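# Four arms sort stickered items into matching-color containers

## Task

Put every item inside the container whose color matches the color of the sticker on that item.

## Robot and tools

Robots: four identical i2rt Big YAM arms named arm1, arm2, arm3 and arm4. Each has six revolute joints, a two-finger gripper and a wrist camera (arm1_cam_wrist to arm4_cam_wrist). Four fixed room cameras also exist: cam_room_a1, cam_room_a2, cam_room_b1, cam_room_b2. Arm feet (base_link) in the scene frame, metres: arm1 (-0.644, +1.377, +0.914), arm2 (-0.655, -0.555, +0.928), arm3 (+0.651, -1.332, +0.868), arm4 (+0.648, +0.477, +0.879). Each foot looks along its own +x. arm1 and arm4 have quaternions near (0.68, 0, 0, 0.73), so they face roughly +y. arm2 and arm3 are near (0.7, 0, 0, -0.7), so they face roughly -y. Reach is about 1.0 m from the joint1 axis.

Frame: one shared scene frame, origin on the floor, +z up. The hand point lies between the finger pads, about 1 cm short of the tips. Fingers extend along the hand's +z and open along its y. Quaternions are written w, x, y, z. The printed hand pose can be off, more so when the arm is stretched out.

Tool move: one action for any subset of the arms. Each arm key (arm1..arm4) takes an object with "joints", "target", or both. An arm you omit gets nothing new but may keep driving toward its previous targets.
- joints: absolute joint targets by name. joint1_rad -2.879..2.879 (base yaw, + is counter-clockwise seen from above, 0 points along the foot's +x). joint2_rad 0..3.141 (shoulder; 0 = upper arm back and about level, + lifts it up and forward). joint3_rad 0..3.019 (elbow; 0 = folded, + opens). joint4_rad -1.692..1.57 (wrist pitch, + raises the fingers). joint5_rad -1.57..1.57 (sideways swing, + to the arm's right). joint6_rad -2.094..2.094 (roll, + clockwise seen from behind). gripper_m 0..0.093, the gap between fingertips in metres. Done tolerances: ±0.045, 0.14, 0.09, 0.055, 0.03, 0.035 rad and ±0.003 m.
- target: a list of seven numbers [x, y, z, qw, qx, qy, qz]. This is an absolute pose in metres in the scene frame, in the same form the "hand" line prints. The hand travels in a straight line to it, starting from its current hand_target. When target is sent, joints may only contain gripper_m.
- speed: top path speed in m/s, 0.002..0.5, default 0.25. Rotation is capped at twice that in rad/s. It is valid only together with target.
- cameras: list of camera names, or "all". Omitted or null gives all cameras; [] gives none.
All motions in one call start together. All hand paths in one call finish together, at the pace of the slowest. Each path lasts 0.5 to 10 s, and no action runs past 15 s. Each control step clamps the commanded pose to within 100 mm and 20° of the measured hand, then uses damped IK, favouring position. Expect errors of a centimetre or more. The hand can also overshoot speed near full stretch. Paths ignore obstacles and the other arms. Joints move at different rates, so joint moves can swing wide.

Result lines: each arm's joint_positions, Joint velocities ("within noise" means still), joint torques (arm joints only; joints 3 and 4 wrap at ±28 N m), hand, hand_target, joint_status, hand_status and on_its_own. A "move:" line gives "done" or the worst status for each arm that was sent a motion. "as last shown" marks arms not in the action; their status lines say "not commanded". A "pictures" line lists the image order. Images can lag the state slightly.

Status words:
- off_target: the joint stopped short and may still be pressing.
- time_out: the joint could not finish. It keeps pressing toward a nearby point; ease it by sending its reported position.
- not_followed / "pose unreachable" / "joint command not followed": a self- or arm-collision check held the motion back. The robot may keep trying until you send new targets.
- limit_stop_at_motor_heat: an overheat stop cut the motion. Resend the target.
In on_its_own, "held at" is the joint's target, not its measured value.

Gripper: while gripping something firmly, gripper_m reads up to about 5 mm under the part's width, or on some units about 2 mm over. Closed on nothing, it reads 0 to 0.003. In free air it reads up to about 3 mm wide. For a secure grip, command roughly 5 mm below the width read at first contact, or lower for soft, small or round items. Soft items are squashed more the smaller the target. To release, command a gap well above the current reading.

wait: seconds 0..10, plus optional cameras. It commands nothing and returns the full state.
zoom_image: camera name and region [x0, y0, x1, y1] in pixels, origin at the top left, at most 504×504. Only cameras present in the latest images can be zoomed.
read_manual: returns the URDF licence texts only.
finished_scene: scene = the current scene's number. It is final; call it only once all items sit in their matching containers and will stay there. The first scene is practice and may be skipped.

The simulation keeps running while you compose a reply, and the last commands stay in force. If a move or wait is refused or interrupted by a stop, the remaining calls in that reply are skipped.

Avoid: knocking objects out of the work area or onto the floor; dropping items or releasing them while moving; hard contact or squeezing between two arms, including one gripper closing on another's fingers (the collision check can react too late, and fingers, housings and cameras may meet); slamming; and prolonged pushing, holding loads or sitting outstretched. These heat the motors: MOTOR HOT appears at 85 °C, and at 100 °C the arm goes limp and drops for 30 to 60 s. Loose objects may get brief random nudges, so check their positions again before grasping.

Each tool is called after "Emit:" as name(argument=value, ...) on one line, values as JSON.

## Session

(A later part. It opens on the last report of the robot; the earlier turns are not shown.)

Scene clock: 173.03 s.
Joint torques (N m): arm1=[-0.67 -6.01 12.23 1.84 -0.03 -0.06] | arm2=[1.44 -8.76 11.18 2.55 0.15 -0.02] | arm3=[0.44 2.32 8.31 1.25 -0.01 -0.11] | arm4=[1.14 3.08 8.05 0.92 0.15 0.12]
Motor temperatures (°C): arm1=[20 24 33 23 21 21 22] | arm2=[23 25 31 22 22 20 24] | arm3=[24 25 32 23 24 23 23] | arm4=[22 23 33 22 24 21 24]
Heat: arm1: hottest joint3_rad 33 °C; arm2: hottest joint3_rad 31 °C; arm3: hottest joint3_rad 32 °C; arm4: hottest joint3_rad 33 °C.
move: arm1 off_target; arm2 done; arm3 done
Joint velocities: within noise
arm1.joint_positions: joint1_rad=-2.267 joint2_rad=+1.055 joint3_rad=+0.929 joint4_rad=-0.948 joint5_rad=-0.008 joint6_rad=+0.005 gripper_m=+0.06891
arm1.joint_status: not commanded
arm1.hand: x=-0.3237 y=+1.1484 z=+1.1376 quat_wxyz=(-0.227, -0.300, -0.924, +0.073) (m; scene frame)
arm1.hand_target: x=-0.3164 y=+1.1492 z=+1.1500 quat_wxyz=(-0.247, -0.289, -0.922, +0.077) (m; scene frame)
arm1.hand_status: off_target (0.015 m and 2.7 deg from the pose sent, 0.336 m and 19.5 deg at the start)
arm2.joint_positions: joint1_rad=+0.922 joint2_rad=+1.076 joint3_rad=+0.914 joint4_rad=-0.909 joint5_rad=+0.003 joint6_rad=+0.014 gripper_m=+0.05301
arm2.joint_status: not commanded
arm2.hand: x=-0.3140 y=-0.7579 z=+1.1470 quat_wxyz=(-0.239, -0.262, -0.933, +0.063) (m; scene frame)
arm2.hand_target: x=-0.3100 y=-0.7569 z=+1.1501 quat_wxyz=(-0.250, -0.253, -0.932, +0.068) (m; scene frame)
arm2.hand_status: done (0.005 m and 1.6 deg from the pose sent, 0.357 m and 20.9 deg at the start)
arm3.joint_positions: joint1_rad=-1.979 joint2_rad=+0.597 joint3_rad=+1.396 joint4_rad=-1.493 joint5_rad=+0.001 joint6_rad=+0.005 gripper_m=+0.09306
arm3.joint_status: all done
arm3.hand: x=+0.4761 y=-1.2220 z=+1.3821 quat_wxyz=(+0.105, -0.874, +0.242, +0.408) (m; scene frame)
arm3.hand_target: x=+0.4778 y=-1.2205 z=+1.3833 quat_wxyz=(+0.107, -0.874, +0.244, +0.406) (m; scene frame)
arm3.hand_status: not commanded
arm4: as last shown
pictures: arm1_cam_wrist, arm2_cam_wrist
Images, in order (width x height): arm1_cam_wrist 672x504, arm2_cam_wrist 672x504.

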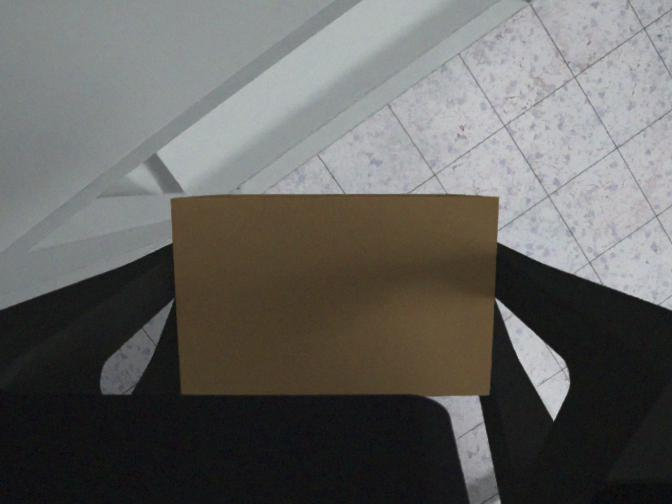

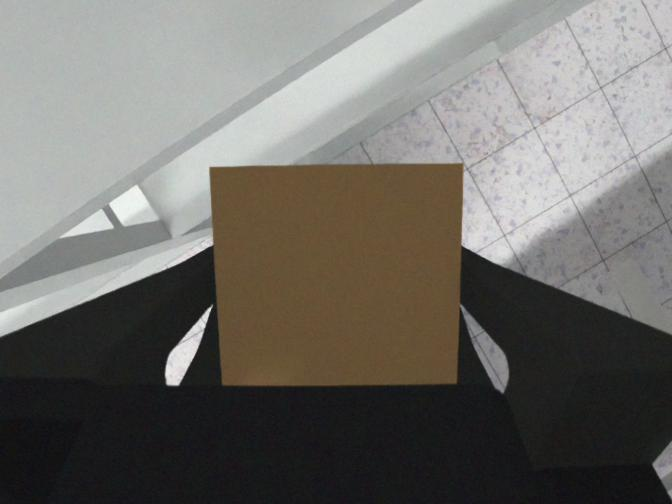

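Emit:
move(arm1={"target": [0.0, 0.93, 1.10, -0.247, -0.289, -0.921, 0.0774], "speed": 0.25}, arm2={"target": [0.0, -0.94, 1.09, -0.2497, -0.2533, -0.9321, 0.0679], "speed": 0.25}, cameras=[])

Emit:
move(arm1={"target": [0.0, 0.93, 1.015, -0.247, -0.289, -0.921, 0.0774], "speed": 0.06}, arm2={"target": [0.0, -0.94, 1.01, -0.2497, -0.2533, -0.9321, 0.0679], "speed": 0.06}, cameras=["arm1_cam_wrist", "arm2_cam_wrist"])

Scene clock: 179.60 s.
Joint torques (N m): arm1=[-1.2 -19.84 17.46 0.83 0.1 0.02] | arm2=[1.08 -21.77 16.98 1.2 0.03 -0.07] | arm3=[0.62 2.26 8.28 1.25 -0.01 -0.11] | arm4=[0.97 3.02 7.99 0.8 0.15 0.15]
Motor temperatures (°C): arm1=[20 24 34 23 21 21 22] | arm2=[23 25 31 22 22 20 24] | arm3=[24 25 31 23 24 23 23] | arm4=[22 23 32 22 24 21 24]
Heat: arm1: hottest joint3_rad 34 °C; arm2: hottest joint3_rad 31 °C; arm3: hottest joint3_rad 31 °C; arm4: hottest joint3_rad 32 °C.
move: arm1 off_target; arm2 off_target
Joint velocities: within noise
arm1.joint_positions: joint1_rad=-2.261 joint2_rad=+2.095 joint3_rad=+1.988 joint4_rad=-0.982 joint5_rad=-0.008 joint6_rad=+0.005 gripper_m=+0.06891
arm1.joint_status: not commanded
arm1.hand: x=-0.0195 y=+0.9331 z=+1.0688 quat_wxyz=(-0.221, -0.298, -0.926, +0.070) (m; scene frame)
arm1.hand_target: x=-0.0018 y=+0.9315 z=+1.1004 quat_wxyz=(-0.248, -0.289, -0.921, +0.077) (m; scene frame)
arm1.hand_status: off_target (0.037 m and 3.3 deg from the pose sent, 0.392 m and 2.6 deg at the start)
arm2.joint_positions: joint1_rad=+0.922 joint2_rad=+2.031 joint3_rad=+1.829 joint4_rad=-0.877 joint5_rad=+0.003 joint6_rad=+0.014 gripper_m=+0.05301
arm2.joint_status: not commanded
arm2.hand: x=-0.0169 y=-0.9322 z=+1.0742 quat_wxyz=(-0.235, -0.262, -0.934, +0.062) (m; scene frame)
arm2.hand_target: x=-0.0012 y=-0.9391 z=+1.0902 quat_wxyz=(-0.250, -0.253, -0.932, +0.068) (m; scene frame)
arm2.hand_status: off_target (0.024 m and 2.0 deg from the pose sent, 0.367 m and 1.6 deg at the start)
arm3, arm4: as last shown
pictures: none
No camera images: "cameras" was empty.

Scene clock: 181.53 s.
Joint torques (N m): arm1=[-0.62 -18.73 11.47 1.85 0.06 0.02] | arm2=[1.03 -21.48 10.44 2.63 0 -0.07] | arm3=[0.44 2.08 8.28 1.24 -0.02 -0.1] | arm4=[1.2 3.08 8.18 0.8 0.17 0.14]
Motor temperatures (°C): arm1=[20 24 34 23 21 21 22] | arm2=[23 25 31 22 22 20 24] | arm3=[24 25 31 23 24 23 23] | arm4=[22 23 32 22 24 21 24]
Heat: arm1: hottest joint3_rad 34 °C; arm2: hottest joint3_rad 31 °C; arm3: hottest joint3_rad 31 °C; arm4: hottest joint3_rad 32 °C.
move: arm1 off_target; arm2 off_target
Joint velocities: within noise
arm1.joint_positions: joint1_rad=-2.260 joint2_rad=+2.133 joint3_rad=+1.907 joint4_rad=-0.817 joint5_rad=-0.008 joint6_rad=+0.005 gripper_m=+0.06891
arm1.joint_status: not commanded
arm1.hand: x=-0.0093 y=+0.9257 z=+1.0197 quat_wxyz=(-0.242, -0.296, -0.921, +0.077) (m; scene frame)
arm1.hand_target: x=-0.0002 y=+0.9302 z=+1.0151 quat_wxyz=(-0.247, -0.289, -0.922, +0.077) (m; scene frame)
arm1.hand_status: off_target (0.011 m and 1.0 deg from the pose sent, 0.057 m and 3.3 deg at the start)
arm2.joint_positions: joint1_rad=+0.922 joint2_rad=+2.082 joint3_rad=+1.787 joint4_rad=-0.735 joint5_rad=+0.003 joint6_rad=+0.014 gripper_m=+0.05301
arm2.joint_status: not commanded
arm2.hand: x=-0.0020 y=-0.9408 z=+1.0338 quat_wxyz=(-0.258, -0.260, -0.928, +0.068) (m; scene frame)
arm2.hand_target: x=-0.0007 y=-0.9394 z=+1.0101 quat_wxyz=(-0.249, -0.253, -0.932, +0.068) (m; scene frame)
arm2.hand_status: off_target (0.024 m and 1.4 deg from the pose sent, 0.067 m and 2.0 deg at the start)
arm3, arm4: as last shown
pictures: arm1_cam_wrist, arm2_cam_wrist
Images, in order (width x height): arm1_cam_wrist 672x504, arm2_cam_wrist 672x504.

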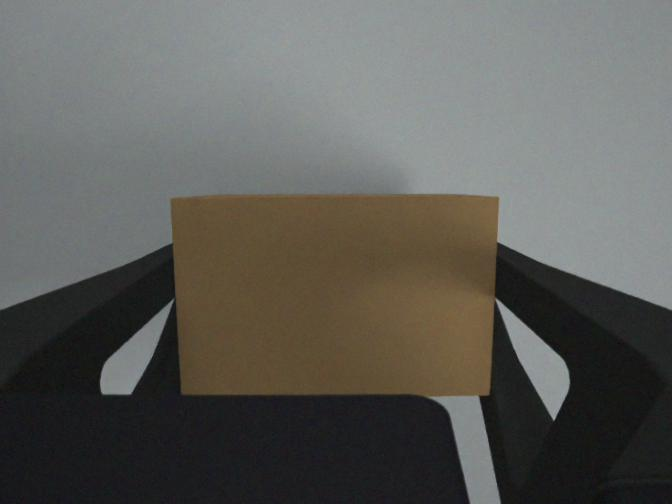

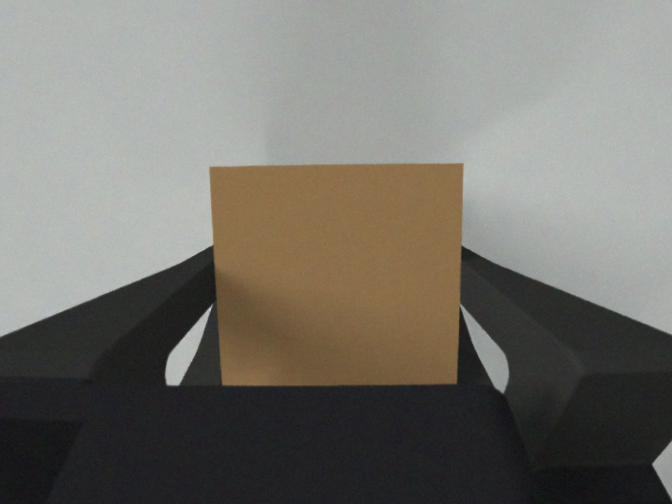

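Emit:
move(arm1={"target": [0.0, 0.93, 0.995, -0.247, -0.289, -0.921, 0.0774], "speed": 0.03}, arm2={"target": [0.0, -0.94, 0.995, -0.2497, -0.2533, -0.9321, 0.0679], "speed": 0.03}, cameras=[])

Emit:
move(arm1={"target": [0.0, 0.93, 0.982, -0.247, -0.289, -0.921, 0.0774], "speed": 0.03}, cameras=[])

Scene clock: 186.93 s.
Joint torques (N m): arm1=[-0.67 -17.9 10.74 1.7 0.03 0.02] | arm2=[1.03 -20.95 9.89 2.65 0 -0.08] | arm3=[0.5 2.26 8.28 1.25 -0.02 -0.1] | arm4=[0.91 3.08 8.02 0.87 0.14 0.12]
Motor temperatures (°C): arm1=[20 24 34 23 21 21 22] | arm2=[23 25 32 22 22 20 24] | arm3=[24 24 31 23 24 23 23] | arm4=[22 23 32 22 24 21 24]
Heat: arm1: hottest joint3_rad 34 °C; arm2: hottest joint3_rad 32 °C; arm3: hottest joint3_rad 31 °C; arm4: hottest joint3_rad 32 °C.
move: arm1 off_target; arm2 off_target
Joint velocities: within noise
arm1.joint_positions: joint1_rad=-2.260 joint2_rad=+2.138 joint3_rad=+1.887 joint4_rad=-0.774 joint5_rad=-0.008 joint6_rad=+0.005 gripper_m=+0.06891
arm1.joint_status: not commanded
arm1.hand: x=-0.0067 y=+0.9244 z=+1.0110 quat_wxyz=(-0.250, -0.295, -0.919, +0.079) (m; scene frame)
arm1.hand_target: x=-0.0005 y=+0.9304 z=+0.9950 quat_wxyz=(-0.247, -0.289, -0.922, +0.077) (m; scene frame)
arm1.hand_status: off_target (0.018 m and 0.8 deg from the pose sent, 0.027 m and 1.0 deg at the start)
arm2.joint_positions: joint1_rad=+0.922 joint2_rad=+2.086 joint3_rad=+1.774 joint4_rad=-0.703 joint5_rad=+0.003 joint6_rad=+0.014 gripper_m=+0.05301
arm2.joint_status: not commanded
arm2.hand: x=+0.0000 y=-0.9420 z=+1.0284 quat_wxyz=(-0.265, -0.260, -0.926, +0.070) (m; scene frame)
arm2.hand_target: x=-0.0012 y=-0.9392 z=+0.9955 quat_wxyz=(-0.250, -0.253, -0.932, +0.068) (m; scene frame)
arm2.hand_status: off_target (0.033 m and 2.1 deg from the pose sent, 0.039 m and 1.4 deg at the start)
arm3, arm4: as last shown
pictures: none
No camera images: "cameras" was empty.

Scene clock: 187.90 s.
Joint torques (N m): arm1=[-0.85 -17.14 9.95 1.92 0.05 -0.01] | arm2=[0.97 -20.95 9.91 2.66 -0.02 -0.07] | arm3=[0.44 2.37 8.29 1.21 -0.02 -0.1] | arm4=[0.62 3.31 7.98 0.85 0.2 0.16]
Motor temperatures (°C): arm1=[20 24 34 23 21 21 22] | arm2=[23 25 32 22 22 20 24] | arm3=[24 24 31 23 24 23 23] | arm4=[22 23 32 22 24 21 24]
Heat: arm1: hottest joint3_rad 34 °C; arm2: hottest joint3_rad 32 °C; arm3: hottest joint3_rad 31 °C; arm4: hottest joint3_rad 32 °C.
move: arm1 off_target
Joint velocities: within noise
arm1.joint_positions: joint1_rad=-2.260 joint2_rad=+2.138 joint3_rad=+1.878 joint4_rad=-0.745 joint5_rad=-0.008 joint6_rad=+0.005 gripper_m=+0.06891
arm1.joint_status: not commanded
arm1.hand: x=-0.0040 y=+0.9224 z=+1.0104 quat_wxyz=(-0.259, -0.294, -0.916, +0.082) (m; scene frame)
arm1.hand_target: x=-0.0009 y=+0.9305 z=+0.9824 quat_wxyz=(-0.247, -0.289, -0.922, +0.077) (m; scene frame)
arm1.hand_status: off_target (0.030 m and 1.7 deg from the pose sent, 0.030 m and 0.8 deg at the start)
arm2, arm3, arm4: as last shown
pictures: none
No camera images: "cameras" was empty.

Emit:
move(arm1={"joints": {"gripper_m": 0.091}}, arm2={"joints": {"gripper_m": 0.088}}, cameras=["arm1_cam_wrist", "arm2_cam_wrist"])

Scene clock: 191.20 s.
Joint torques (N m): arm1=[-0.67 -17.67 10.78 1.73 0.05 -0.03] | arm2=[1.03 -20.89 9.89 2.56 -0.01 -0.07] | arm3=[0.5 2.2 8.27 1.2 -0.02 -0.1] | arm4=[0.85 3.72 7.88 0.79 0.16 0.14]
Motor temperatures (°C): arm1=[20 24 34 23 21 21 22] | arm2=[23 25 32 22 22 20 24] | arm3=[24 24 31 23 24 23 23] | arm4=[22 23 32 22 24 21 24]
Heat: arm1: hottest joint3_rad 34 °C; arm2: hottest joint3_rad 32 °C; arm3: hottest joint3_rad 31 °C; arm4: hottest joint3_rad 32 °C.
move: arm1 done; arm2 done
Joint velocities: within noise
arm1.joint_positions: joint1_rad=-2.260 joint2_rad=+2.143 joint3_rad=+1.869 joint4_rad=-0.740 joint5_rad=-0.006 joint6_rad=+0.008 gripper_m=+0.09097
arm1.joint_status: all done
arm1.hand: x=-0.0059 y=+0.9231 z=+1.0028 quat_wxyz=(-0.255, -0.296, -0.917, +0.081) (m; scene frame)
arm1.hand_target: x=-0.0010 y=+0.9305 z=+0.9823 quat_wxyz=(-0.247, -0.289, -0.922, +0.077) (m; scene frame)
arm1.hand_status: not commanded
arm2.joint_positions: joint1_rad=+0.922 joint2_rad=+2.086 joint3_rad=+1.774 joint4_rad=-0.701 joint5_rad=+0.003 joint6_rad=+0.013 gripper_m=+0.08793
arm2.joint_status: all done
arm2.hand: x=+0.0005 y=-0.9422 z=+1.0287 quat_wxyz=(-0.266, -0.260, -0.926, +0.070) (m; scene frame)
arm2.hand_target: x=-0.0011 y=-0.9392 z=+0.9956 quat_wxyz=(-0.250, -0.253, -0.932, +0.068) (m; scene frame)
arm2.hand_status: not commanded
arm3, arm4: as last shown
pictures: arm1_cam_wrist, arm2_cam_wrist
Images, in order (width x height): arm1_cam_wrist 672x504, arm2_cam_wrist 672x504.

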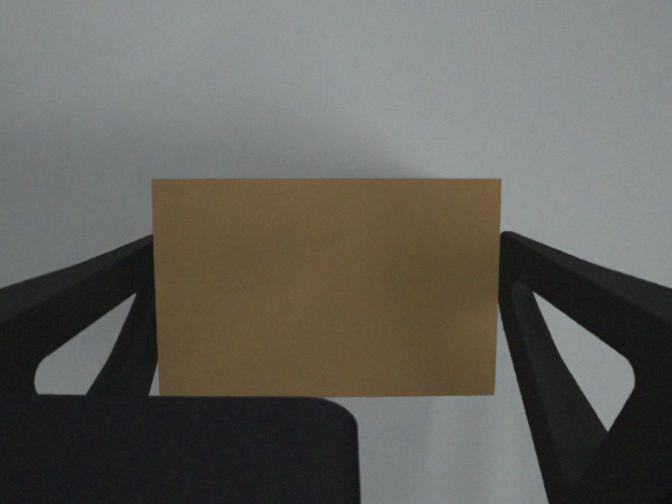

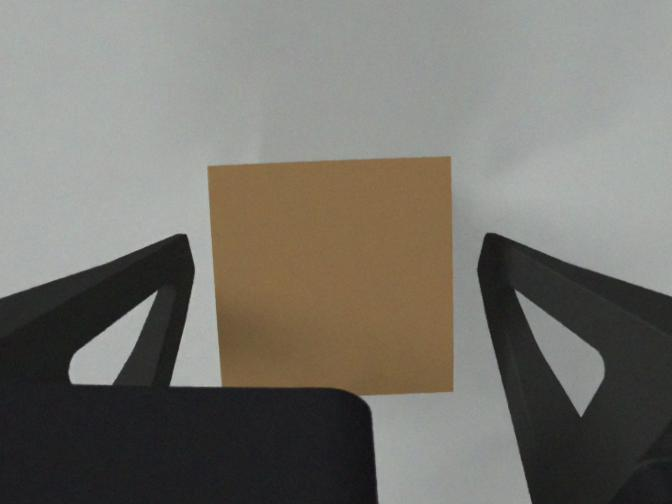

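Emit:
move(arm1={"target": [-0.316, 1.149, 1.17, -0.247, -0.289, -0.921, 0.0774], "speed": 0.3}, arm2={"target": [-0.31, -0.757, 1.17, -0.2497, -0.2533, -0.9321, 0.0679], "speed": 0.3}, arm3={"target": [0.308, -1.126, 1.17, -0.0694, 0.9306, -0.2590, -0.2493], "speed": 0.3}, arm4={"target": [0.304, 0.718, 1.17, -0.0778, 0.9212, -0.2905, -0.2468], "speed": 0.3}, cameras=["arm1_cam_wrist", "arm2_cam_wrist"])

Scene clock: 201.90 s.
Joint torques (N m): arm1=[-1.79 -3.14 11.69 0.92 -0.06 -0.04] | arm2=[1.49 -6.83 10.43 1.28 0.13 0.02] | arm3=[1.9 -8.23 9.25 1.58 0.11 0.02] | arm4=[-0.09 -8.94 9.61 1.32 0.22 0.17]
Motor temperatures (°C): arm1=[20 25 33 23 21 21 22] | arm2=[23 25 32 22 22 20 24] | arm3=[24 24 30 23 24 23 23] | arm4=[22 23 32 22 24 21 24]
Heat: arm1: hottest joint3_rad 33 °C; arm2: hottest joint3_rad 32 °C; arm3: hottest joint3_rad 30 °C; arm4: hottest joint3_rad 32 °C.
move: arm1 done; arm2 off_target; arm3 done; arm4 done
Joint velocities: within noise
arm1.joint_positions: joint1_rad=-2.260 joint2_rad=+1.027 joint3_rad=+0.989 joint4_rad=-0.975 joint5_rad=-0.008 joint6_rad=+0.004 gripper_m=+0.09097
arm1.joint_status: not commanded
arm1.hand: x=-0.3168 y=+1.1474 z=+1.1749 quat_wxyz=(-0.256, -0.294, -0.917, +0.081) (m; scene frame)
arm1.hand_target: x=-0.3161 y=+1.1489 z=+1.1701 quat_wxyz=(-0.247, -0.289, -0.922, +0.078) (m; scene frame)
arm1.hand_status: done (0.005 m and 1.3 deg from the pose sent, 0.418 m and 1.4 deg at the start)
arm2.joint_positions: joint1_rad=+0.922 joint2_rad=+1.050 joint3_rad=+0.973 joint4_rad=-0.931 joint5_rad=+0.004 joint6_rad=+0.008 gripper_m=+0.08794
arm2.joint_status: not commanded
arm2.hand: x=-0.3075 y=-0.7620 z=+1.1838 quat_wxyz=(-0.269, -0.257, -0.926, +0.072) (m; scene frame)
arm2.hand_target: x=-0.3101 y=-0.7570 z=+1.1702 quat_wxyz=(-0.250, -0.253, -0.932, +0.068) (m; scene frame)
arm2.hand_status: off_target (0.015 m and 2.4 deg from the pose sent, 0.388 m and 2.2 deg at the start)
arm3.joint_positions: joint1_rad=-1.979 joint2_rad=+1.054 joint3_rad=+1.119 joint4_rad=-1.120 joint5_rad=+0.018 joint6_rad=+0.006 gripper_m=+0.09306
arm3.joint_status: not commanded
arm3.hand: x=+0.3103 y=-1.1245 z=+1.1683 quat_wxyz=(+0.068, -0.933, +0.259, +0.242) (m; scene frame)
arm3.hand_target: x=+0.3081 y=-1.1259 z=+1.1701 quat_wxyz=(+0.069, -0.931, +0.259, +0.249) (m; scene frame)
arm3.hand_status: done (0.003 m and 0.9 deg from the pose sent, 0.287 m and 19.8 deg at the start)
arm4.joint_positions: joint1_rad=+0.920 joint2_rad=+1.118 joint3_rad=+1.115 joint4_rad=-1.074 joint5_rad=+0.006 joint6_rad=-0.009 gripper_m=+0.09311
arm4.joint_status: not commanded
arm4.hand: x=+0.3055 y=+0.7121 z=+1.1631 quat_wxyz=(-0.073, +0.928, -0.281, -0.234) (m; scene frame)
arm4.hand_target: x=+0.3041 y=+0.7179 z=+1.1701 quat_wxyz=(-0.078, +0.921, -0.290, -0.247) (m; scene frame)
arm4.hand_status: done (0.009 m and 2.0 deg from the pose sent, 0.314 m and 20.7 deg at the start)
pictures: arm1_cam_wrist, arm2_cam_wrist
Images, in order (width x height): arm1_cam_wrist 672x504, arm2_cam_wrist 672x504.

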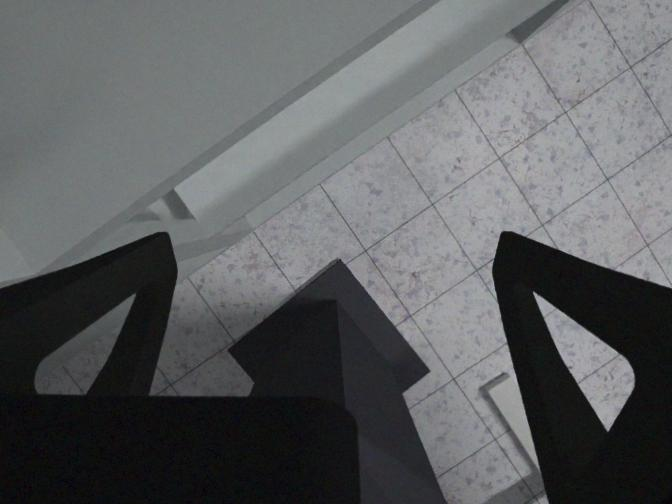

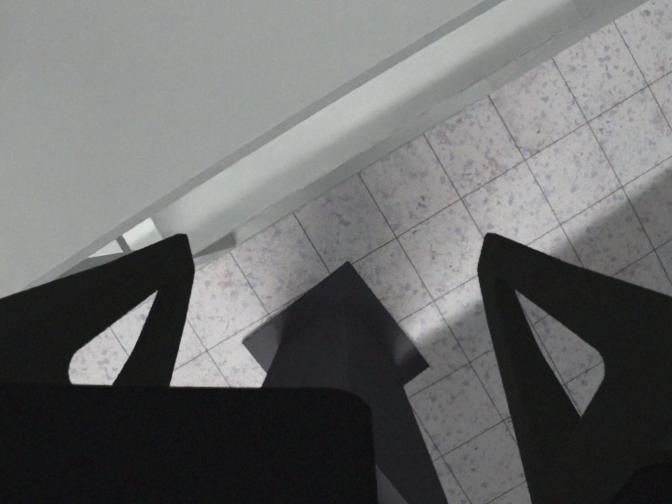

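Emit:
move(arm1={"joints": {"joint2_rad": 0.6, "joint3_rad": 1.403, "joint4_rad": -1.5}}, arm2={"joints": {"joint2_rad": 0.6, "joint3_rad": 1.403, "joint4_rad": -1.5}}, arm3={"target": [0.015, -0.95, 1.125, -0.0694, 0.9306, -0.2590, -0.2493], "speed": 0.25}, arm4={"target": [0.005, 0.944, 1.11, -0.0778, 0.9212, -0.2905, -0.2468], "speed": 0.25}, cameras=["arm3_cam_wrist", "arm4_cam_wrist"])

Scene clock: 209.73 s.
Joint torques (N m): arm1=[-1.49 4.25 9.26 1.31 -0.04 -0.02] | arm2=[1.38 0.91 8.02 1.72 0.14 0.04] | arm3=[1.26 -22.83 14.38 0.62 -0.07 -0.09] | arm4=[0.44 -24.76 13 0.38 -0.06 -0.01]
Motor temperatures (°C): arm1=[20 25 33 23 21 21 22] | arm2=[23 25 32 22 22 20 24] | arm3=[24 24 30 23 24 23 23] | arm4=[22 23 33 22 24 21 24]
Heat: arm1: hottest joint3_rad 33 °C; arm2: hottest joint3_rad 32 °C; arm3: hottest joint3_rad 30 °C; arm4: hottest joint3_rad 33 °C.
move: arm1 done; arm2 done; arm3 off_target; arm4 off_target
Joint velocities: within noise
arm1.joint_positions: joint1_rad=-2.260 joint2_rad=+0.605 joint3_rad=+1.397 joint4_rad=-1.491 joint5_rad=-0.008 joint6_rad=+0.004 gripper_m=+0.09097
arm1.joint_status: all done
arm1.hand: x=-0.4678 y=+1.2573 z=+1.4264 quat_wxyz=(-0.396, -0.276, -0.867, +0.125) (m; scene frame)
arm1.hand_target: x=-0.4705 y=+1.2605 z=+1.4284 quat_wxyz=(-0.397, -0.271, -0.868, +0.126) (m; scene frame)
arm1.hand_status: not commanded
arm2.joint_positions: joint1_rad=+0.922 joint2_rad=+0.604 joint3_rad=+1.414 joint4_rad=-1.486 joint5_rad=+0.004 joint6_rad=+0.008 gripper_m=+0.08794
arm2.joint_status: all done
arm2.hand: x=-0.4810 y=-0.6612 z=+1.4526 quat_wxyz=(-0.418, -0.242, -0.868, +0.112) (m; scene frame)
arm2.hand_target: x=-0.4824 y=-0.6589 z=+1.4455 quat_wxyz=(-0.409, -0.238, -0.874, +0.110) (m; scene frame)
arm2.hand_status: not commanded
arm3.joint_positions: joint1_rad=-1.979 joint2_rad=+1.964 joint3_rad=+1.974 joint4_rad=-1.089 joint5_rad=+0.018 joint6_rad=+0.006 gripper_m=+0.09306
arm3.joint_status: not commanded
arm3.hand: x=+0.0242 y=-0.9582 z=+1.1031 quat_wxyz=(+0.065, -0.935, +0.260, +0.230) (m; scene frame)
arm3.hand_target: x=+0.0161 y=-0.9505 z=+1.1250 quat_wxyz=(+0.070, -0.930, +0.259, +0.250) (m; scene frame)
arm3.hand_status: off_target (0.025 m and 2.3 deg from the pose sent, 0.346 m and 0.9 deg at the start)
arm4.joint_positions: joint1_rad=+0.896 joint2_rad=+2.147 joint3_rad=+2.210 joint4_rad=-1.133 joint5_rad=+0.001 joint6_rad=-0.008 gripper_m=+0.09311
arm4.joint_status: not commanded
arm4.hand: x=+0.0103 y=+0.9335 z=+1.1004 quat_wxyz=(-0.075, +0.923, -0.292, -0.238) (m; scene frame)
arm4.hand_target: x=+0.0057 y=+0.9436 z=+1.1097 quat_wxyz=(-0.078, +0.921, -0.291, -0.247) (m; scene frame)
arm4.hand_status: off_target (0.015 m and 1.2 deg from the pose sent, 0.383 m and 2.0 deg at the start)
pictures: arm3_cam_wrist, arm4_cam_wrist
Images, in order (width x height): arm3_cam_wrist 672x504, arm4_cam_wrist 672x504.

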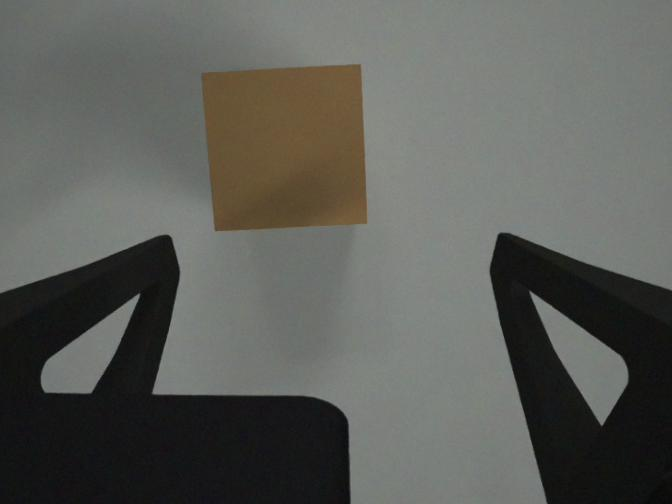

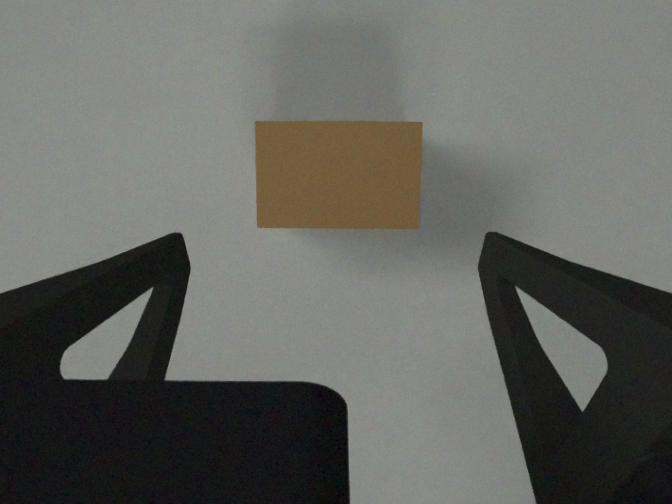

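Emit:
move(arm1={"joints": {"joint1_rad": 0.0}}, arm3={"target": [-0.021, -0.951, 1.11, -0.0630, 0.9368, -0.2353, -0.2510], "speed": 0.1}, arm4={"target": [-0.0156, 0.959, 1.07, -0.0778, 0.9212, -0.2905, -0.2468], "speed": 0.1}, cameras=["arm3_cam_wrist", "arm4_cam_wrist"])

Scene clock: 243.37 s.
Joint torques (N m): arm1=[-1.2 3.43 9.35 1.33 0.06 -0.03] | arm2=[1.32 0.91 8.02 1.72 0.14 0.04] | arm3=[2.61 -23.82 14.46 0.59 -0.08 -0.12] | arm4=[0.5 -25.88 13.16 1.07 -0.04 -0.02]
Motor temperatures (°C): arm1=[20 24 32 23 21 21 22] | arm2=[23 25 31 22 22 20 23] | arm3=[24 26 34 23 24 23 23] | arm4=[22 26 40 22 24 21 24]
Heat: arm1: hottest joint3_rad 32 °C; arm2: hottest joint3_rad 31 °C; arm3: hottest joint3_rad 34 °C; arm4: hottest joint3_rad 40 °C.
move: arm1 done; arm3 off_target; arm4 off_target
Joint velocities: within noise
arm1.joint_positions: joint1_rad=-0.007 joint2_rad=+0.605 joint3_rad=+1.397 joint4_rad=-1.491 joint5_rad=-0.011 joint6_rad=+0.003 gripper_m=+0.09099
arm1.joint_status: all done
arm1.hand: x=-0.6498 y=+1.5810 z=+1.4301 quat_wxyz=(-0.281, +0.658, -0.622, -0.317) (m; scene frame)
arm1.hand_target: x=-0.6508 y=+1.5768 z=+1.4321 quat_wxyz=(-0.282, +0.662, -0.617, -0.318) (m; scene frame)
arm1.hand_status: not commanded
arm2: as last shown
arm3.joint_positions: joint1_rad=-1.976 joint2_rad=+2.060 joint3_rad=+2.095 joint4_rad=-1.111 joint5_rad=+0.003 joint6_rad=-0.014 gripper_m=+0.09306
arm3.joint_status: not commanded
arm3.hand: x=-0.0046 y=-0.9471 z=+1.0914 quat_wxyz=(+0.060, -0.938, +0.247, +0.233) (m; scene frame)
arm3.hand_target: x=-0.0198 y=-0.9517 z=+1.1100 quat_wxyz=(+0.063, -0.937, +0.235, +0.252) (m; scene frame)
arm3.hand_status: off_target (0.025 m and 2.4 deg from the pose sent, 0.046 m and 3.7 deg at the start)
arm4.joint_positions: joint1_rad=+0.896 joint2_rad=+2.237 joint3_rad=+2.263 joint4_rad=-1.119 joint5_rad=+0.001 joint6_rad=-0.008 gripper_m=+0.09311
arm4.joint_status: not commanded
arm4.hand: x=-0.0060 y=+0.9448 z=+1.0582 quat_wxyz=(-0.071, +0.926, -0.293, -0.227) (m; scene frame)
arm4.hand_target: x=-0.0144 y=+0.9582 z=+1.0702 quat_wxyz=(-0.078, +0.921, -0.291, -0.247) (m; scene frame)
arm4.hand_status: off_target (0.021 m and 2.5 deg from the pose sent, 0.047 m and 1.1 deg at the start)
pictures: arm3_cam_wrist, arm4_cam_wrist
Images, in order (width x height): arm3_cam_wrist 672x504, arm4_cam_wrist 672x504.

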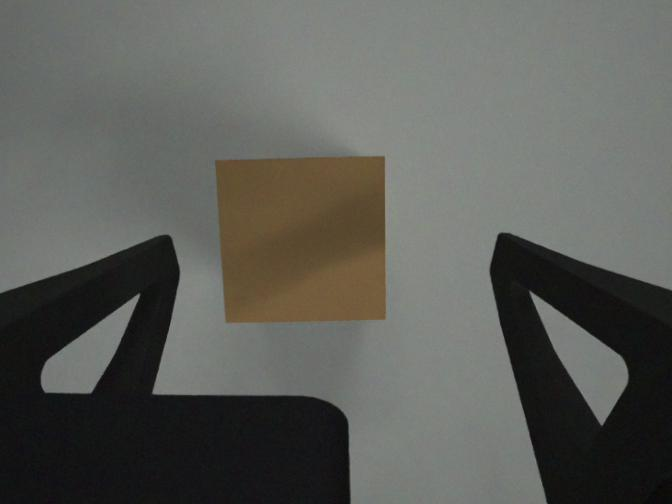

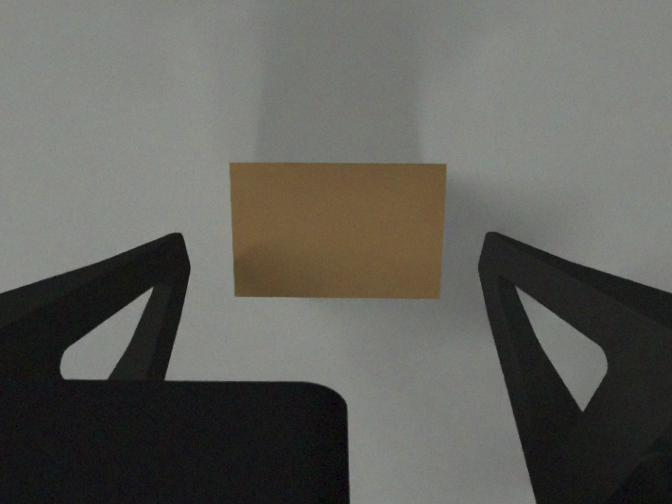

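Emit:
move(arm3={"target": [-0.027, -0.963, 1.045, -0.0608, 0.9388, -0.2271, -0.2515], "speed": 0.06}, arm4={"target": [-0.020, 0.963, 1.015, -0.0778, 0.9212, -0.2905, -0.2468], "speed": 0.06}, cameras=["arm3_cam_wrist", "arm4_cam_wrist"])

Scene clock: 255.53 s.
Joint torques (N m): arm1=[-1.38 3.55 9.24 1.35 0.04 -0.03] | arm2=[1.49 0.91 8.02 1.72 0.13 0.04] | arm3=[2.55 -23.24 9.28 1.65 -0.09 -0.11] | arm4=[0.32 -25.17 9.28 1.43 -0.05 -0.04]
Motor temperatures (°C): arm1=[20 24 32 23 21 21 22] | arm2=[23 25 31 22 22 20 23] | arm3=[24 26 34 23 24 23 23] | arm4=[22 27 41 22 24 21 24]
Heat: arm1: hottest joint3_rad 32 °C; arm2: hottest joint3_rad 31 °C; arm3: hottest joint3_rad 34 °C; arm4: hottest joint3_rad 41 °C.
move: arm3 off_target; arm4 off_target
Joint velocities: within noise
arm1, arm2: as last shown
arm3.joint_positions: joint1_rad=-1.959 joint2_rad=+2.060 joint3_rad=+1.995 joint4_rad=-0.967 joint5_rad=+0.002 joint6_rad=-0.016 gripper_m=+0.09306
arm3.joint_status: not commanded
arm3.hand: x=-0.0184 y=-0.9542 z=+1.0583 quat_wxyz=(+0.064, -0.935, +0.238, +0.254) (m; scene frame)
arm3.hand_target: x=-0.0266 y=-0.9631 z=+1.0451 quat_wxyz=(+0.061, -0.939, +0.227, +0.252) (m; scene frame)
arm3.hand_status: off_target (0.018 m and 1.4 deg from the pose sent, 0.054 m and 3.1 deg at the start)
arm4.joint_positions: joint1_rad=+0.894 joint2_rad=+2.252 joint3_rad=+2.220 joint4_rad=-1.003 joint5_rad=+0.000 joint6_rad=-0.008 gripper_m=+0.09311
arm4.joint_status: not commanded
arm4.hand: x=-0.0189 y=+0.9548 z=+1.0386 quat_wxyz=(-0.079, +0.919, -0.291, -0.253) (m; scene frame)
arm4.hand_target: x=-0.0191 y=+0.9624 z=+1.0151 quat_wxyz=(-0.078, +0.921, -0.291, -0.247) (m; scene frame)
arm4.hand_status: off_target (0.025 m and 0.8 deg from the pose sent, 0.049 m and 2.5 deg at the start)
pictures: arm3_cam_wrist, arm4_cam_wrist
Images, in order (width x height): arm3_cam_wrist 672x504, arm4_cam_wrist 672x504.

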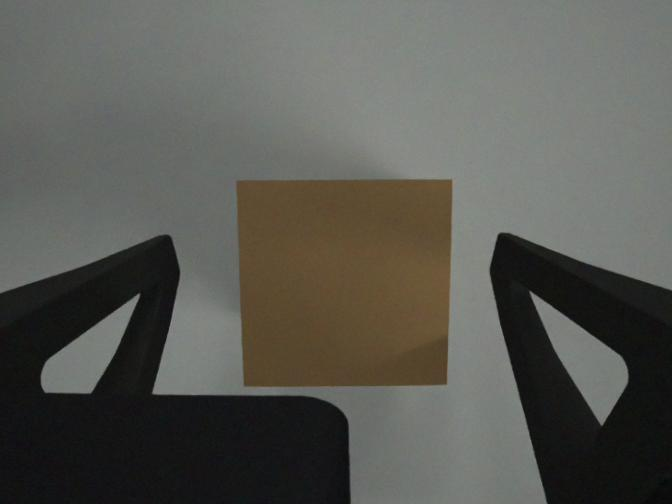

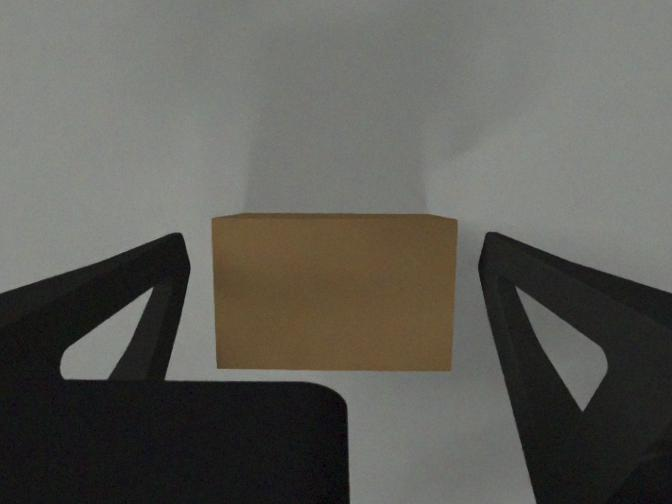

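Emit:
move(arm3={"target": [-0.020, -0.963, 1.012, -0.0608, 0.9388, -0.2271, -0.2515], "speed": 0.05}, arm4={"target": [-0.011, 0.956, 0.987, -0.0778, 0.9212, -0.2905, -0.2468], "speed": 0.05}, cameras=["arm3_cam_wrist", "arm4_cam_wrist"])

Scene clock: 264.43 s.
Joint torques (N m): arm1=[-1.38 3.84 9.14 1.32 -0.01 0] | arm2=[1.49 0.97 8.01 1.73 0.14 0.04] | arm3=[2.08 -23.41 8.92 1.66 -0.09 -0.13] | arm4=[0.56 -25.82 7.69 1.26 -0.09 -0.06]
Motor temperatures (°C): arm1=[20 24 32 23 21 21 22] | arm2=[23 25 30 22 22 20 23] | arm3=[24 27 33 23 24 23 23] | arm4=[22 28 39 22 24 21 24]
Heat: arm1: hottest joint3_rad 32 °C; arm2: hottest joint3_rad 30 °C; arm3: hottest joint3_rad 33 °C; arm4: hottest joint3_rad 39 °C.
move: arm3 off_target; arm4 off_target
Joint velocities: within noise
arm1, arm2: as last shown
arm3.joint_positions: joint1_rad=-1.959 joint2_rad=+2.060 joint3_rad=+1.903 joint4_rad=-0.877 joint5_rad=+0.000 joint6_rad=-0.020 gripper_m=+0.09306
arm3.joint_status: not commanded
arm3.hand: x=-0.0148 y=-0.9572 z=+1.0232 quat_wxyz=(+0.063, -0.936, +0.235, +0.254) (m; scene frame)
arm3.hand_target: x=-0.0198 y=-0.9630 z=+1.0121 quat_wxyz=(+0.061, -0.939, +0.227, +0.252) (m; scene frame)
arm3.hand_status: off_target (0.014 m and 1.0 deg from the pose sent, 0.047 m and 1.3 deg at the start)
arm4.joint_positions: joint1_rad=+0.894 joint2_rad=+2.238 joint3_rad=+2.119 joint4_rad=-0.903 joint5_rad=+0.001 joint6_rad=-0.010 gripper_m=+0.09310
arm4.joint_status: not commanded
arm4.hand: x=-0.0162 y=+0.9529 z=+1.0111 quat_wxyz=(-0.082, +0.918, -0.290, -0.259) (m; scene frame)
arm4.hand_target: x=-0.0106 y=+0.9556 z=+0.9873 quat_wxyz=(-0.078, +0.921, -0.291, -0.247) (m; scene frame)
arm4.hand_status: off_target (0.025 m and 1.5 deg from the pose sent, 0.052 m and 0.8 deg at the start)
pictures: arm3_cam_wrist, arm4_cam_wrist
Images, in order (width x height): arm3_cam_wrist 672x504, arm4_cam_wrist 672x504.

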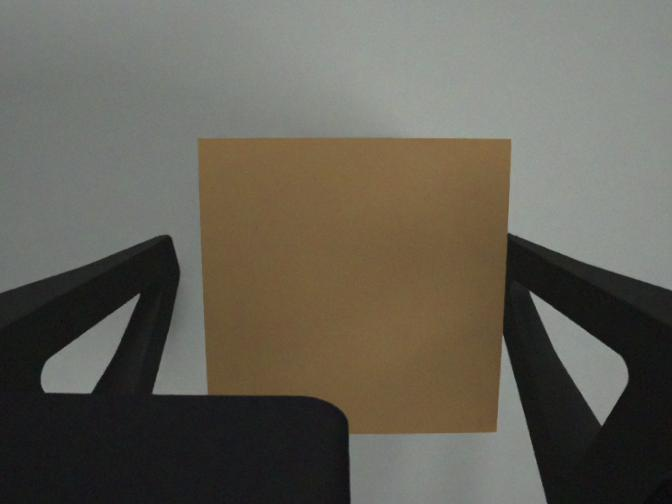

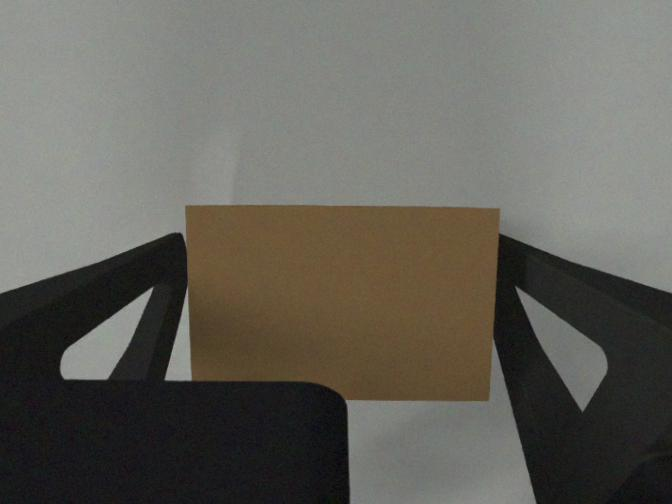

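Emit:
move(arm3={"joints": {"gripper_m": 0.046}}, arm4={"joints": {"gripper_m": 0.062}}, cameras=["arm3_cam_wrist", "arm4_cam_wrist"])

Scene clock: 268.27 s.
Joint torques (N m): arm1=[-1.14 3.96 9.14 1.22 0.04 -0.03] | arm2=[1.38 0.97 8.01 1.72 0.13 0.04] | arm3=[2.14 -23.65 8.92 1.63 -0.06 -0.11] | arm4=[0.56 -26.17 7.75 1.21 -0.04 -0.02]
Motor temperatures (°C): arm1=[20 24 32 23 21 21 22] | arm2=[23 25 30 22 22 20 23] | arm3=[24 27 33 23 24 23 23] | arm4=[22 29 38 22 24 21 24]
Heat: arm1: hottest joint3_rad 32 °C; arm2: hottest joint3_rad 30 °C; arm3: hottest joint3_rad 33 °C; arm4: hottest joint3_rad 38 °C.
move: arm3 off_target; arm4 off_target
Joint velocities: within noise
arm1, arm2: as last shown
arm3.joint_positions: joint1_rad=-1.959 joint2_rad=+2.060 joint3_rad=+1.903 joint4_rad=-0.877 joint5_rad=-0.001 joint6_rad=-0.021 gripper_m=+0.05300
arm3.joint_status: gripper_m off_target (ended at +0.05302, target +0.04600)
arm3.hand: x=-0.0149 y=-0.9573 z=+1.0232 quat_wxyz=(+0.063, -0.936, +0.235, +0.254) (m; scene frame)
arm3.hand_target: x=-0.0198 y=-0.9630 z=+1.0121 quat_wxyz=(+0.061, -0.939, +0.227, +0.252) (m; scene frame)
arm3.hand_status: not commanded
arm4.joint_positions: joint1_rad=+0.887 joint2_rad=+2.238 joint3_rad=+2.118 joint4_rad=-0.899 joint5_rad=+0.000 joint6_rad=-0.011 gripper_m=+0.06921
arm4.joint_status: gripper_m off_target (ended at +0.06924, target +0.06200)
arm4.hand: x=-0.0133 y=+0.9579 z=+1.0109 quat_wxyz=(-0.083, +0.917, -0.292, -0.260) (m; scene frame)
arm4.hand_target: x=-0.0106 y=+0.9556 z=+0.9871 quat_wxyz=(-0.078, +0.921, -0.290, -0.247) (m; scene frame)
arm4.hand_status: not commanded
pictures: arm3_cam_wrist, arm4_cam_wrist
Images, in order (width x height): arm3_cam_wrist 672x504, arm4_cam_wrist 672x504.

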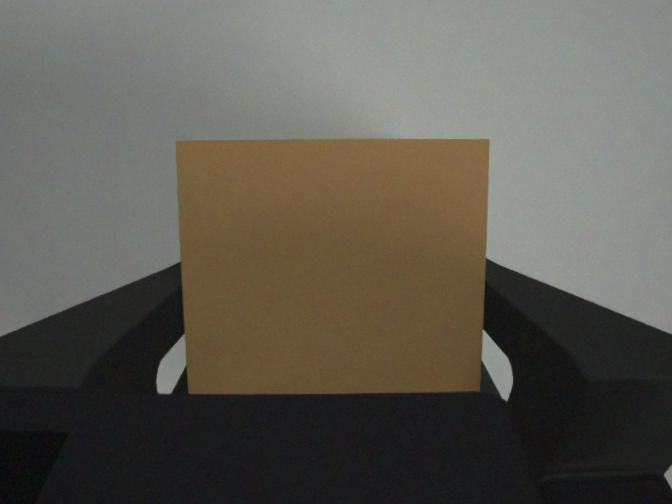

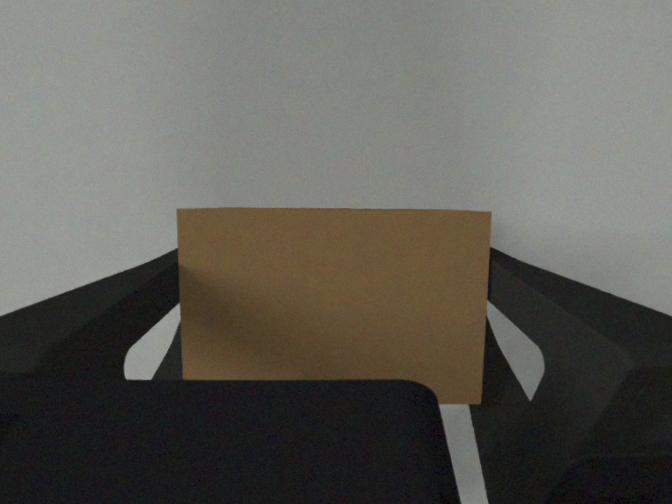

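Emit:
move(arm3={"target": [-0.0148, -0.957, 1.08, -0.0608, 0.9388, -0.2271, -0.2515], "speed": 0.15}, arm4={"target": [-0.0133, 0.958, 1.07, -0.0778, 0.9212, -0.2905, -0.2468], "speed": 0.15}, cameras=[])

Emit:
move(arm3={"target": [0.308, -1.126, 1.17, -0.0608, 0.9388, -0.2271, -0.2515], "speed": 0.3}, arm4={"target": [0.304, 0.718, 1.17, -0.0778, 0.9212, -0.2905, -0.2468], "speed": 0.3}, cameras=["arm3_cam_wrist", "arm4_cam_wrist"])

Emit:
move(arm3={"joints": {"joint2_rad": 0.6, "joint3_rad": 1.403, "joint4_rad": -1.5, "joint5_rad": 0, "joint6_rad": 0}}, arm4={"joints": {"joint2_rad": 0.6, "joint3_rad": 1.403, "joint4_rad": -1.5, "joint5_rad": 0, "joint6_rad": 0}}, cameras=["arm3_cam_wrist", "arm4_cam_wrist"])

Scene clock: 279.07 s.
Joint torques (N m): arm1=[-1.08 3.49 9.05 1.37 0.08 -0.03] | arm2=[1.44 0.97 8.03 1.74 0.13 0.03] | arm3=[1.44 -26.52 14.45 0.64 -0.09 -0.11] | arm4=[0.62 -26.64 12.83 0.39 -0.04 0.02]
Motor temperatures (°C): arm1=[20 24 32 23 21 21 22] | arm2=[23 25 30 22 22 20 23] | arm3=[24 28 33 23 24 23 24] | arm4=[22 30 37 22 24 21 25]
Heat: arm1: hottest joint3_rad 32 °C; arm2: hottest joint3_rad 30 °C; arm3: hottest joint3_rad 33 °C; arm4: hottest joint3_rad 37 °C.
move: arm3 off_target; arm4 off_target
Joint velocities: within noise
arm1, arm2: as last shown
arm3.joint_positions: joint1_rad=-1.959 joint2_rad=+2.059 joint3_rad=+1.961 joint4_rad=-1.014 joint5_rad=-0.005 joint6_rad=-0.029 gripper_m=+0.05300
arm3.joint_status: not commanded
arm3.hand: x=-0.0030 y=-0.9646 z=+1.0371 quat_wxyz=(+0.052, -0.946, +0.232, +0.218) (m; scene frame)
arm3.hand_target: x=-0.0127 y=-0.9581 z=+1.0801 quat_wxyz=(+0.061, -0.939, +0.227, +0.252) (m; scene frame)
arm3.hand_status: off_target (0.045 m and 4.1 deg from the pose sent, 0.057 m and 1.0 deg at the start)
arm4.joint_positions: joint1_rad=+0.887 joint2_rad=+2.238 joint3_rad=+2.251 joint4_rad=-1.090 joint5_rad=+0.000 joint6_rad=-0.013 gripper_m=+0.06921
arm4.joint_status: not commanded
arm4.hand: x=-0.0054 y=+0.9525 z=+1.0551 quat_wxyz=(-0.075, +0.924, -0.294, -0.234) (m; scene frame)
arm4.hand_target: x=-0.0126 y=+0.9575 z=+1.0701 quat_wxyz=(-0.078, +0.921, -0.290, -0.247) (m; scene frame)
arm4.hand_status: off_target (0.018 m and 1.6 deg from the pose sent, 0.059 m and 1.7 deg at the start)
pictures: none
No camera images: "cameras" was empty.

Scene clock: 281.13 s.
Joint torques (N m): arm1=[-0.97 3.72 9.24 1.26 0.05 -0.04] | arm2=[1.32 0.85 8.02 1.74 0.14 0.03] | arm3=[0.38 -6.71 9.32 0.77 -0.11 -0.13] | arm4=[1.44 -7.18 9.36 0.49 0.2 0.19]
Motor temperatures (°C): arm1=[20 24 32 23 21 21 22] | arm2=[23 25 30 22 22 20 23] | arm3=[24 28 33 23 24 23 24] | arm4=[22 30 37 22 24 21 25]
Heat: arm1: hottest joint3_rad 32 °C; arm2: hottest joint3_rad 30 °C; arm3: hottest joint3_rad 33 °C; arm4: hottest joint3_rad 37 °C.
move: arm3 done; arm4 done
Joint velocities: within noise
arm1, arm2: as last shown
arm3.joint_positions: joint1_rad=-1.976 joint2_rad=+1.041 joint3_rad=+1.118 joint4_rad=-1.101 joint5_rad=-0.021 joint6_rad=-0.054 gripper_m=+0.05300
arm3.joint_status: not commanded
arm3.hand: x=+0.3049 y=-1.1304 z=+1.1756 quat_wxyz=(+0.061, -0.937, +0.224, +0.260) (m; scene frame)
arm3.hand_target: x=+0.3080 y=-1.1261 z=+1.1700 quat_wxyz=(+0.061, -0.939, +0.227, +0.252) (m; scene frame)
arm3.hand_status: done (0.008 m and 1.0 deg from the pose sent, 0.375 m and 4.1 deg at the start)
arm4.joint_positions: joint1_rad=+0.905 joint2_rad=+1.100 joint3_rad=+1.120 joint4_rad=-1.046 joint5_rad=+0.006 joint6_rad=-0.009 gripper_m=+0.06921
arm4.joint_status: not commanded
arm4.hand: x=+0.3060 y=+0.7199 z=+1.1760 quat_wxyz=(-0.082, +0.919, -0.286, -0.257) (m; scene frame)
arm4.hand_target: x=+0.3040 y=+0.7180 z=+1.1701 quat_wxyz=(-0.078, +0.921, -0.290, -0.247) (m; scene frame)
arm4.hand_status: done (0.007 m and 1.4 deg from the pose sent, 0.405 m and 1.6 deg at the start)
pictures: arm3_cam_wrist, arm4_cam_wrist
Images, in order (width x height): arm3_cam_wrist 672x504, arm4_cam_wrist 672x504.

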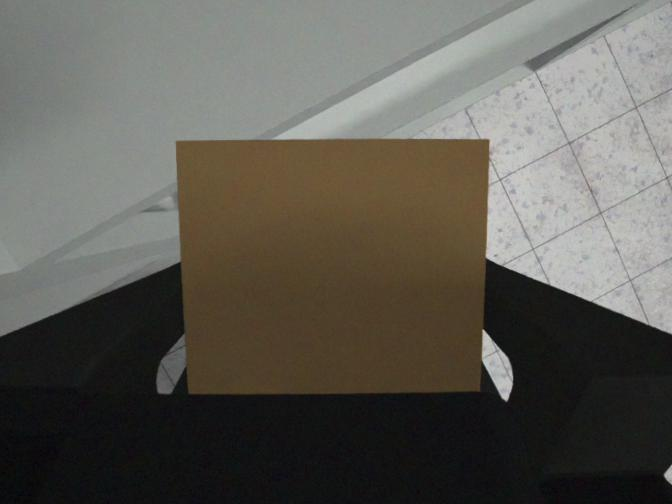

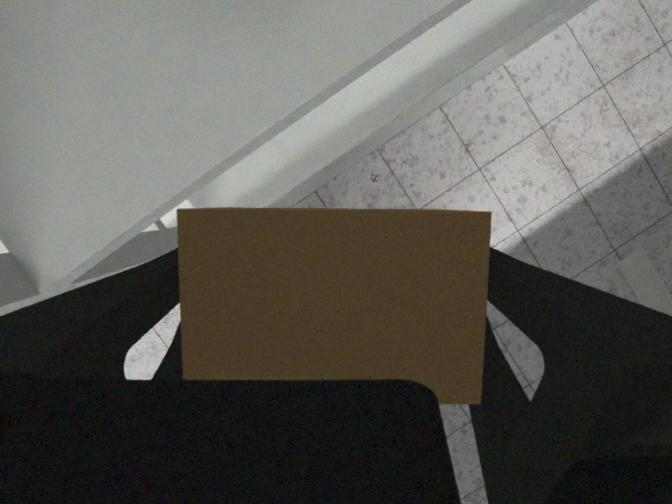

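Scene clock: 282.73 s.
Joint torques (N m): arm1=[-1.2 3.96 9.37 1.13 0.01 -0.1] | arm2=[1.38 1.03 8.02 1.73 0.14 0.03] | arm3=[0.21 1.2 7.95 1.46 0.11 0.02] | arm4=[1.38 1.38 7.6 0.96 -0.06 0.13]
Motor temperatures (°C): arm1=[20 24 32 23 21 21 22] | arm2=[23 25 30 22 22 20 23] | arm3=[24 28 33 23 24 23 24] | arm4=[22 30 37 22 24 21 25]
Heat: arm1: hottest joint3_rad 32 °C; arm2: hottest joint3_rad 30 °C; arm3: hottest joint3_rad 33 °C; arm4: hottest joint3_rad 37 °C.
move: arm3 done; arm4 done
Joint velocities: within noise
arm1, arm2: as last shown
arm3.joint_positions: joint1_rad=-1.976 joint2_rad=+0.608 joint3_rad=+1.400 joint4_rad=-1.498 joint5_rad=-0.002 joint6_rad=-0.008 gripper_m=+0.05300
arm3.joint_status: all done
arm3.hand: x=+0.4728 y=-1.2213 z=+1.3808 quat_wxyz=(+0.104, -0.879, +0.235, +0.402) (m; scene frame)
arm3.hand_target: x=+0.4777 y=-1.2204 z=+1.3831 quat_wxyz=(+0.107, -0.874, +0.245, +0.406) (m; scene frame)
arm3.hand_status: not commanded
arm4.joint_positions: joint1_rad=+0.905 joint2_rad=+0.607 joint3_rad=+1.397 joint4_rad=-1.492 joint5_rad=+0.003 joint6_rad=-0.009 gripper_m=+0.06921
arm4.joint_status: all done
arm4.hand: x=+0.4818 y=+0.5980 z=+1.3942 quat_wxyz=(-0.127, +0.866, -0.270, -0.402) (m; scene frame)
arm4.hand_target: x=+0.4845 y=+0.5935 z=+1.3969 quat_wxyz=(-0.123, +0.865, -0.270, -0.406) (m; scene frame)
arm4.hand_status: not commanded
pictures: arm3_cam_wrist, arm4_cam_wrist
Images, in order (width x height): arm3_cam_wrist 672x504, arm4_cam_wrist 672x504.

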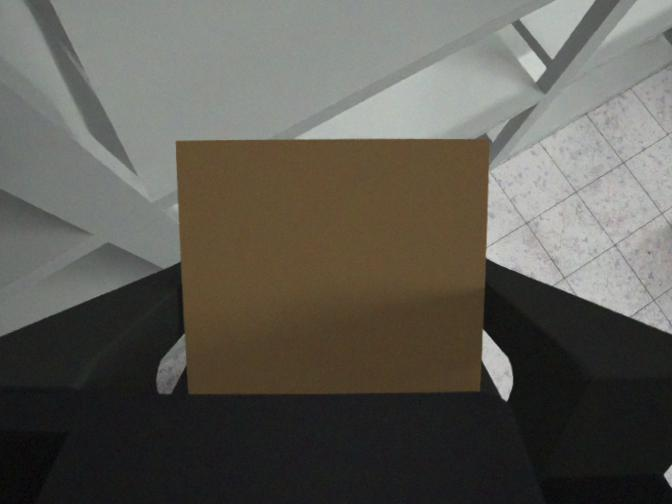

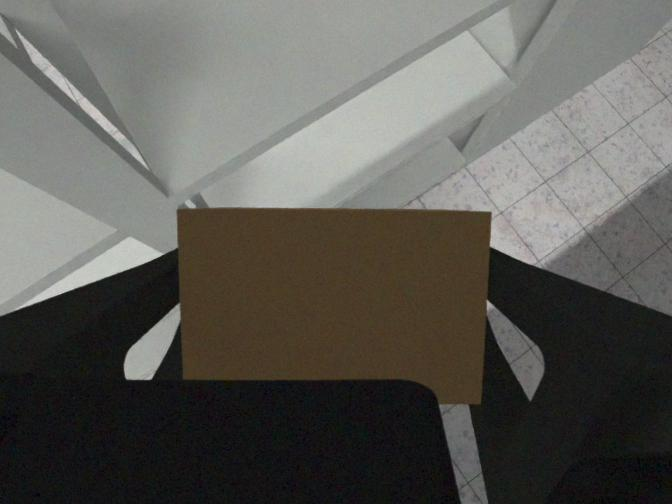

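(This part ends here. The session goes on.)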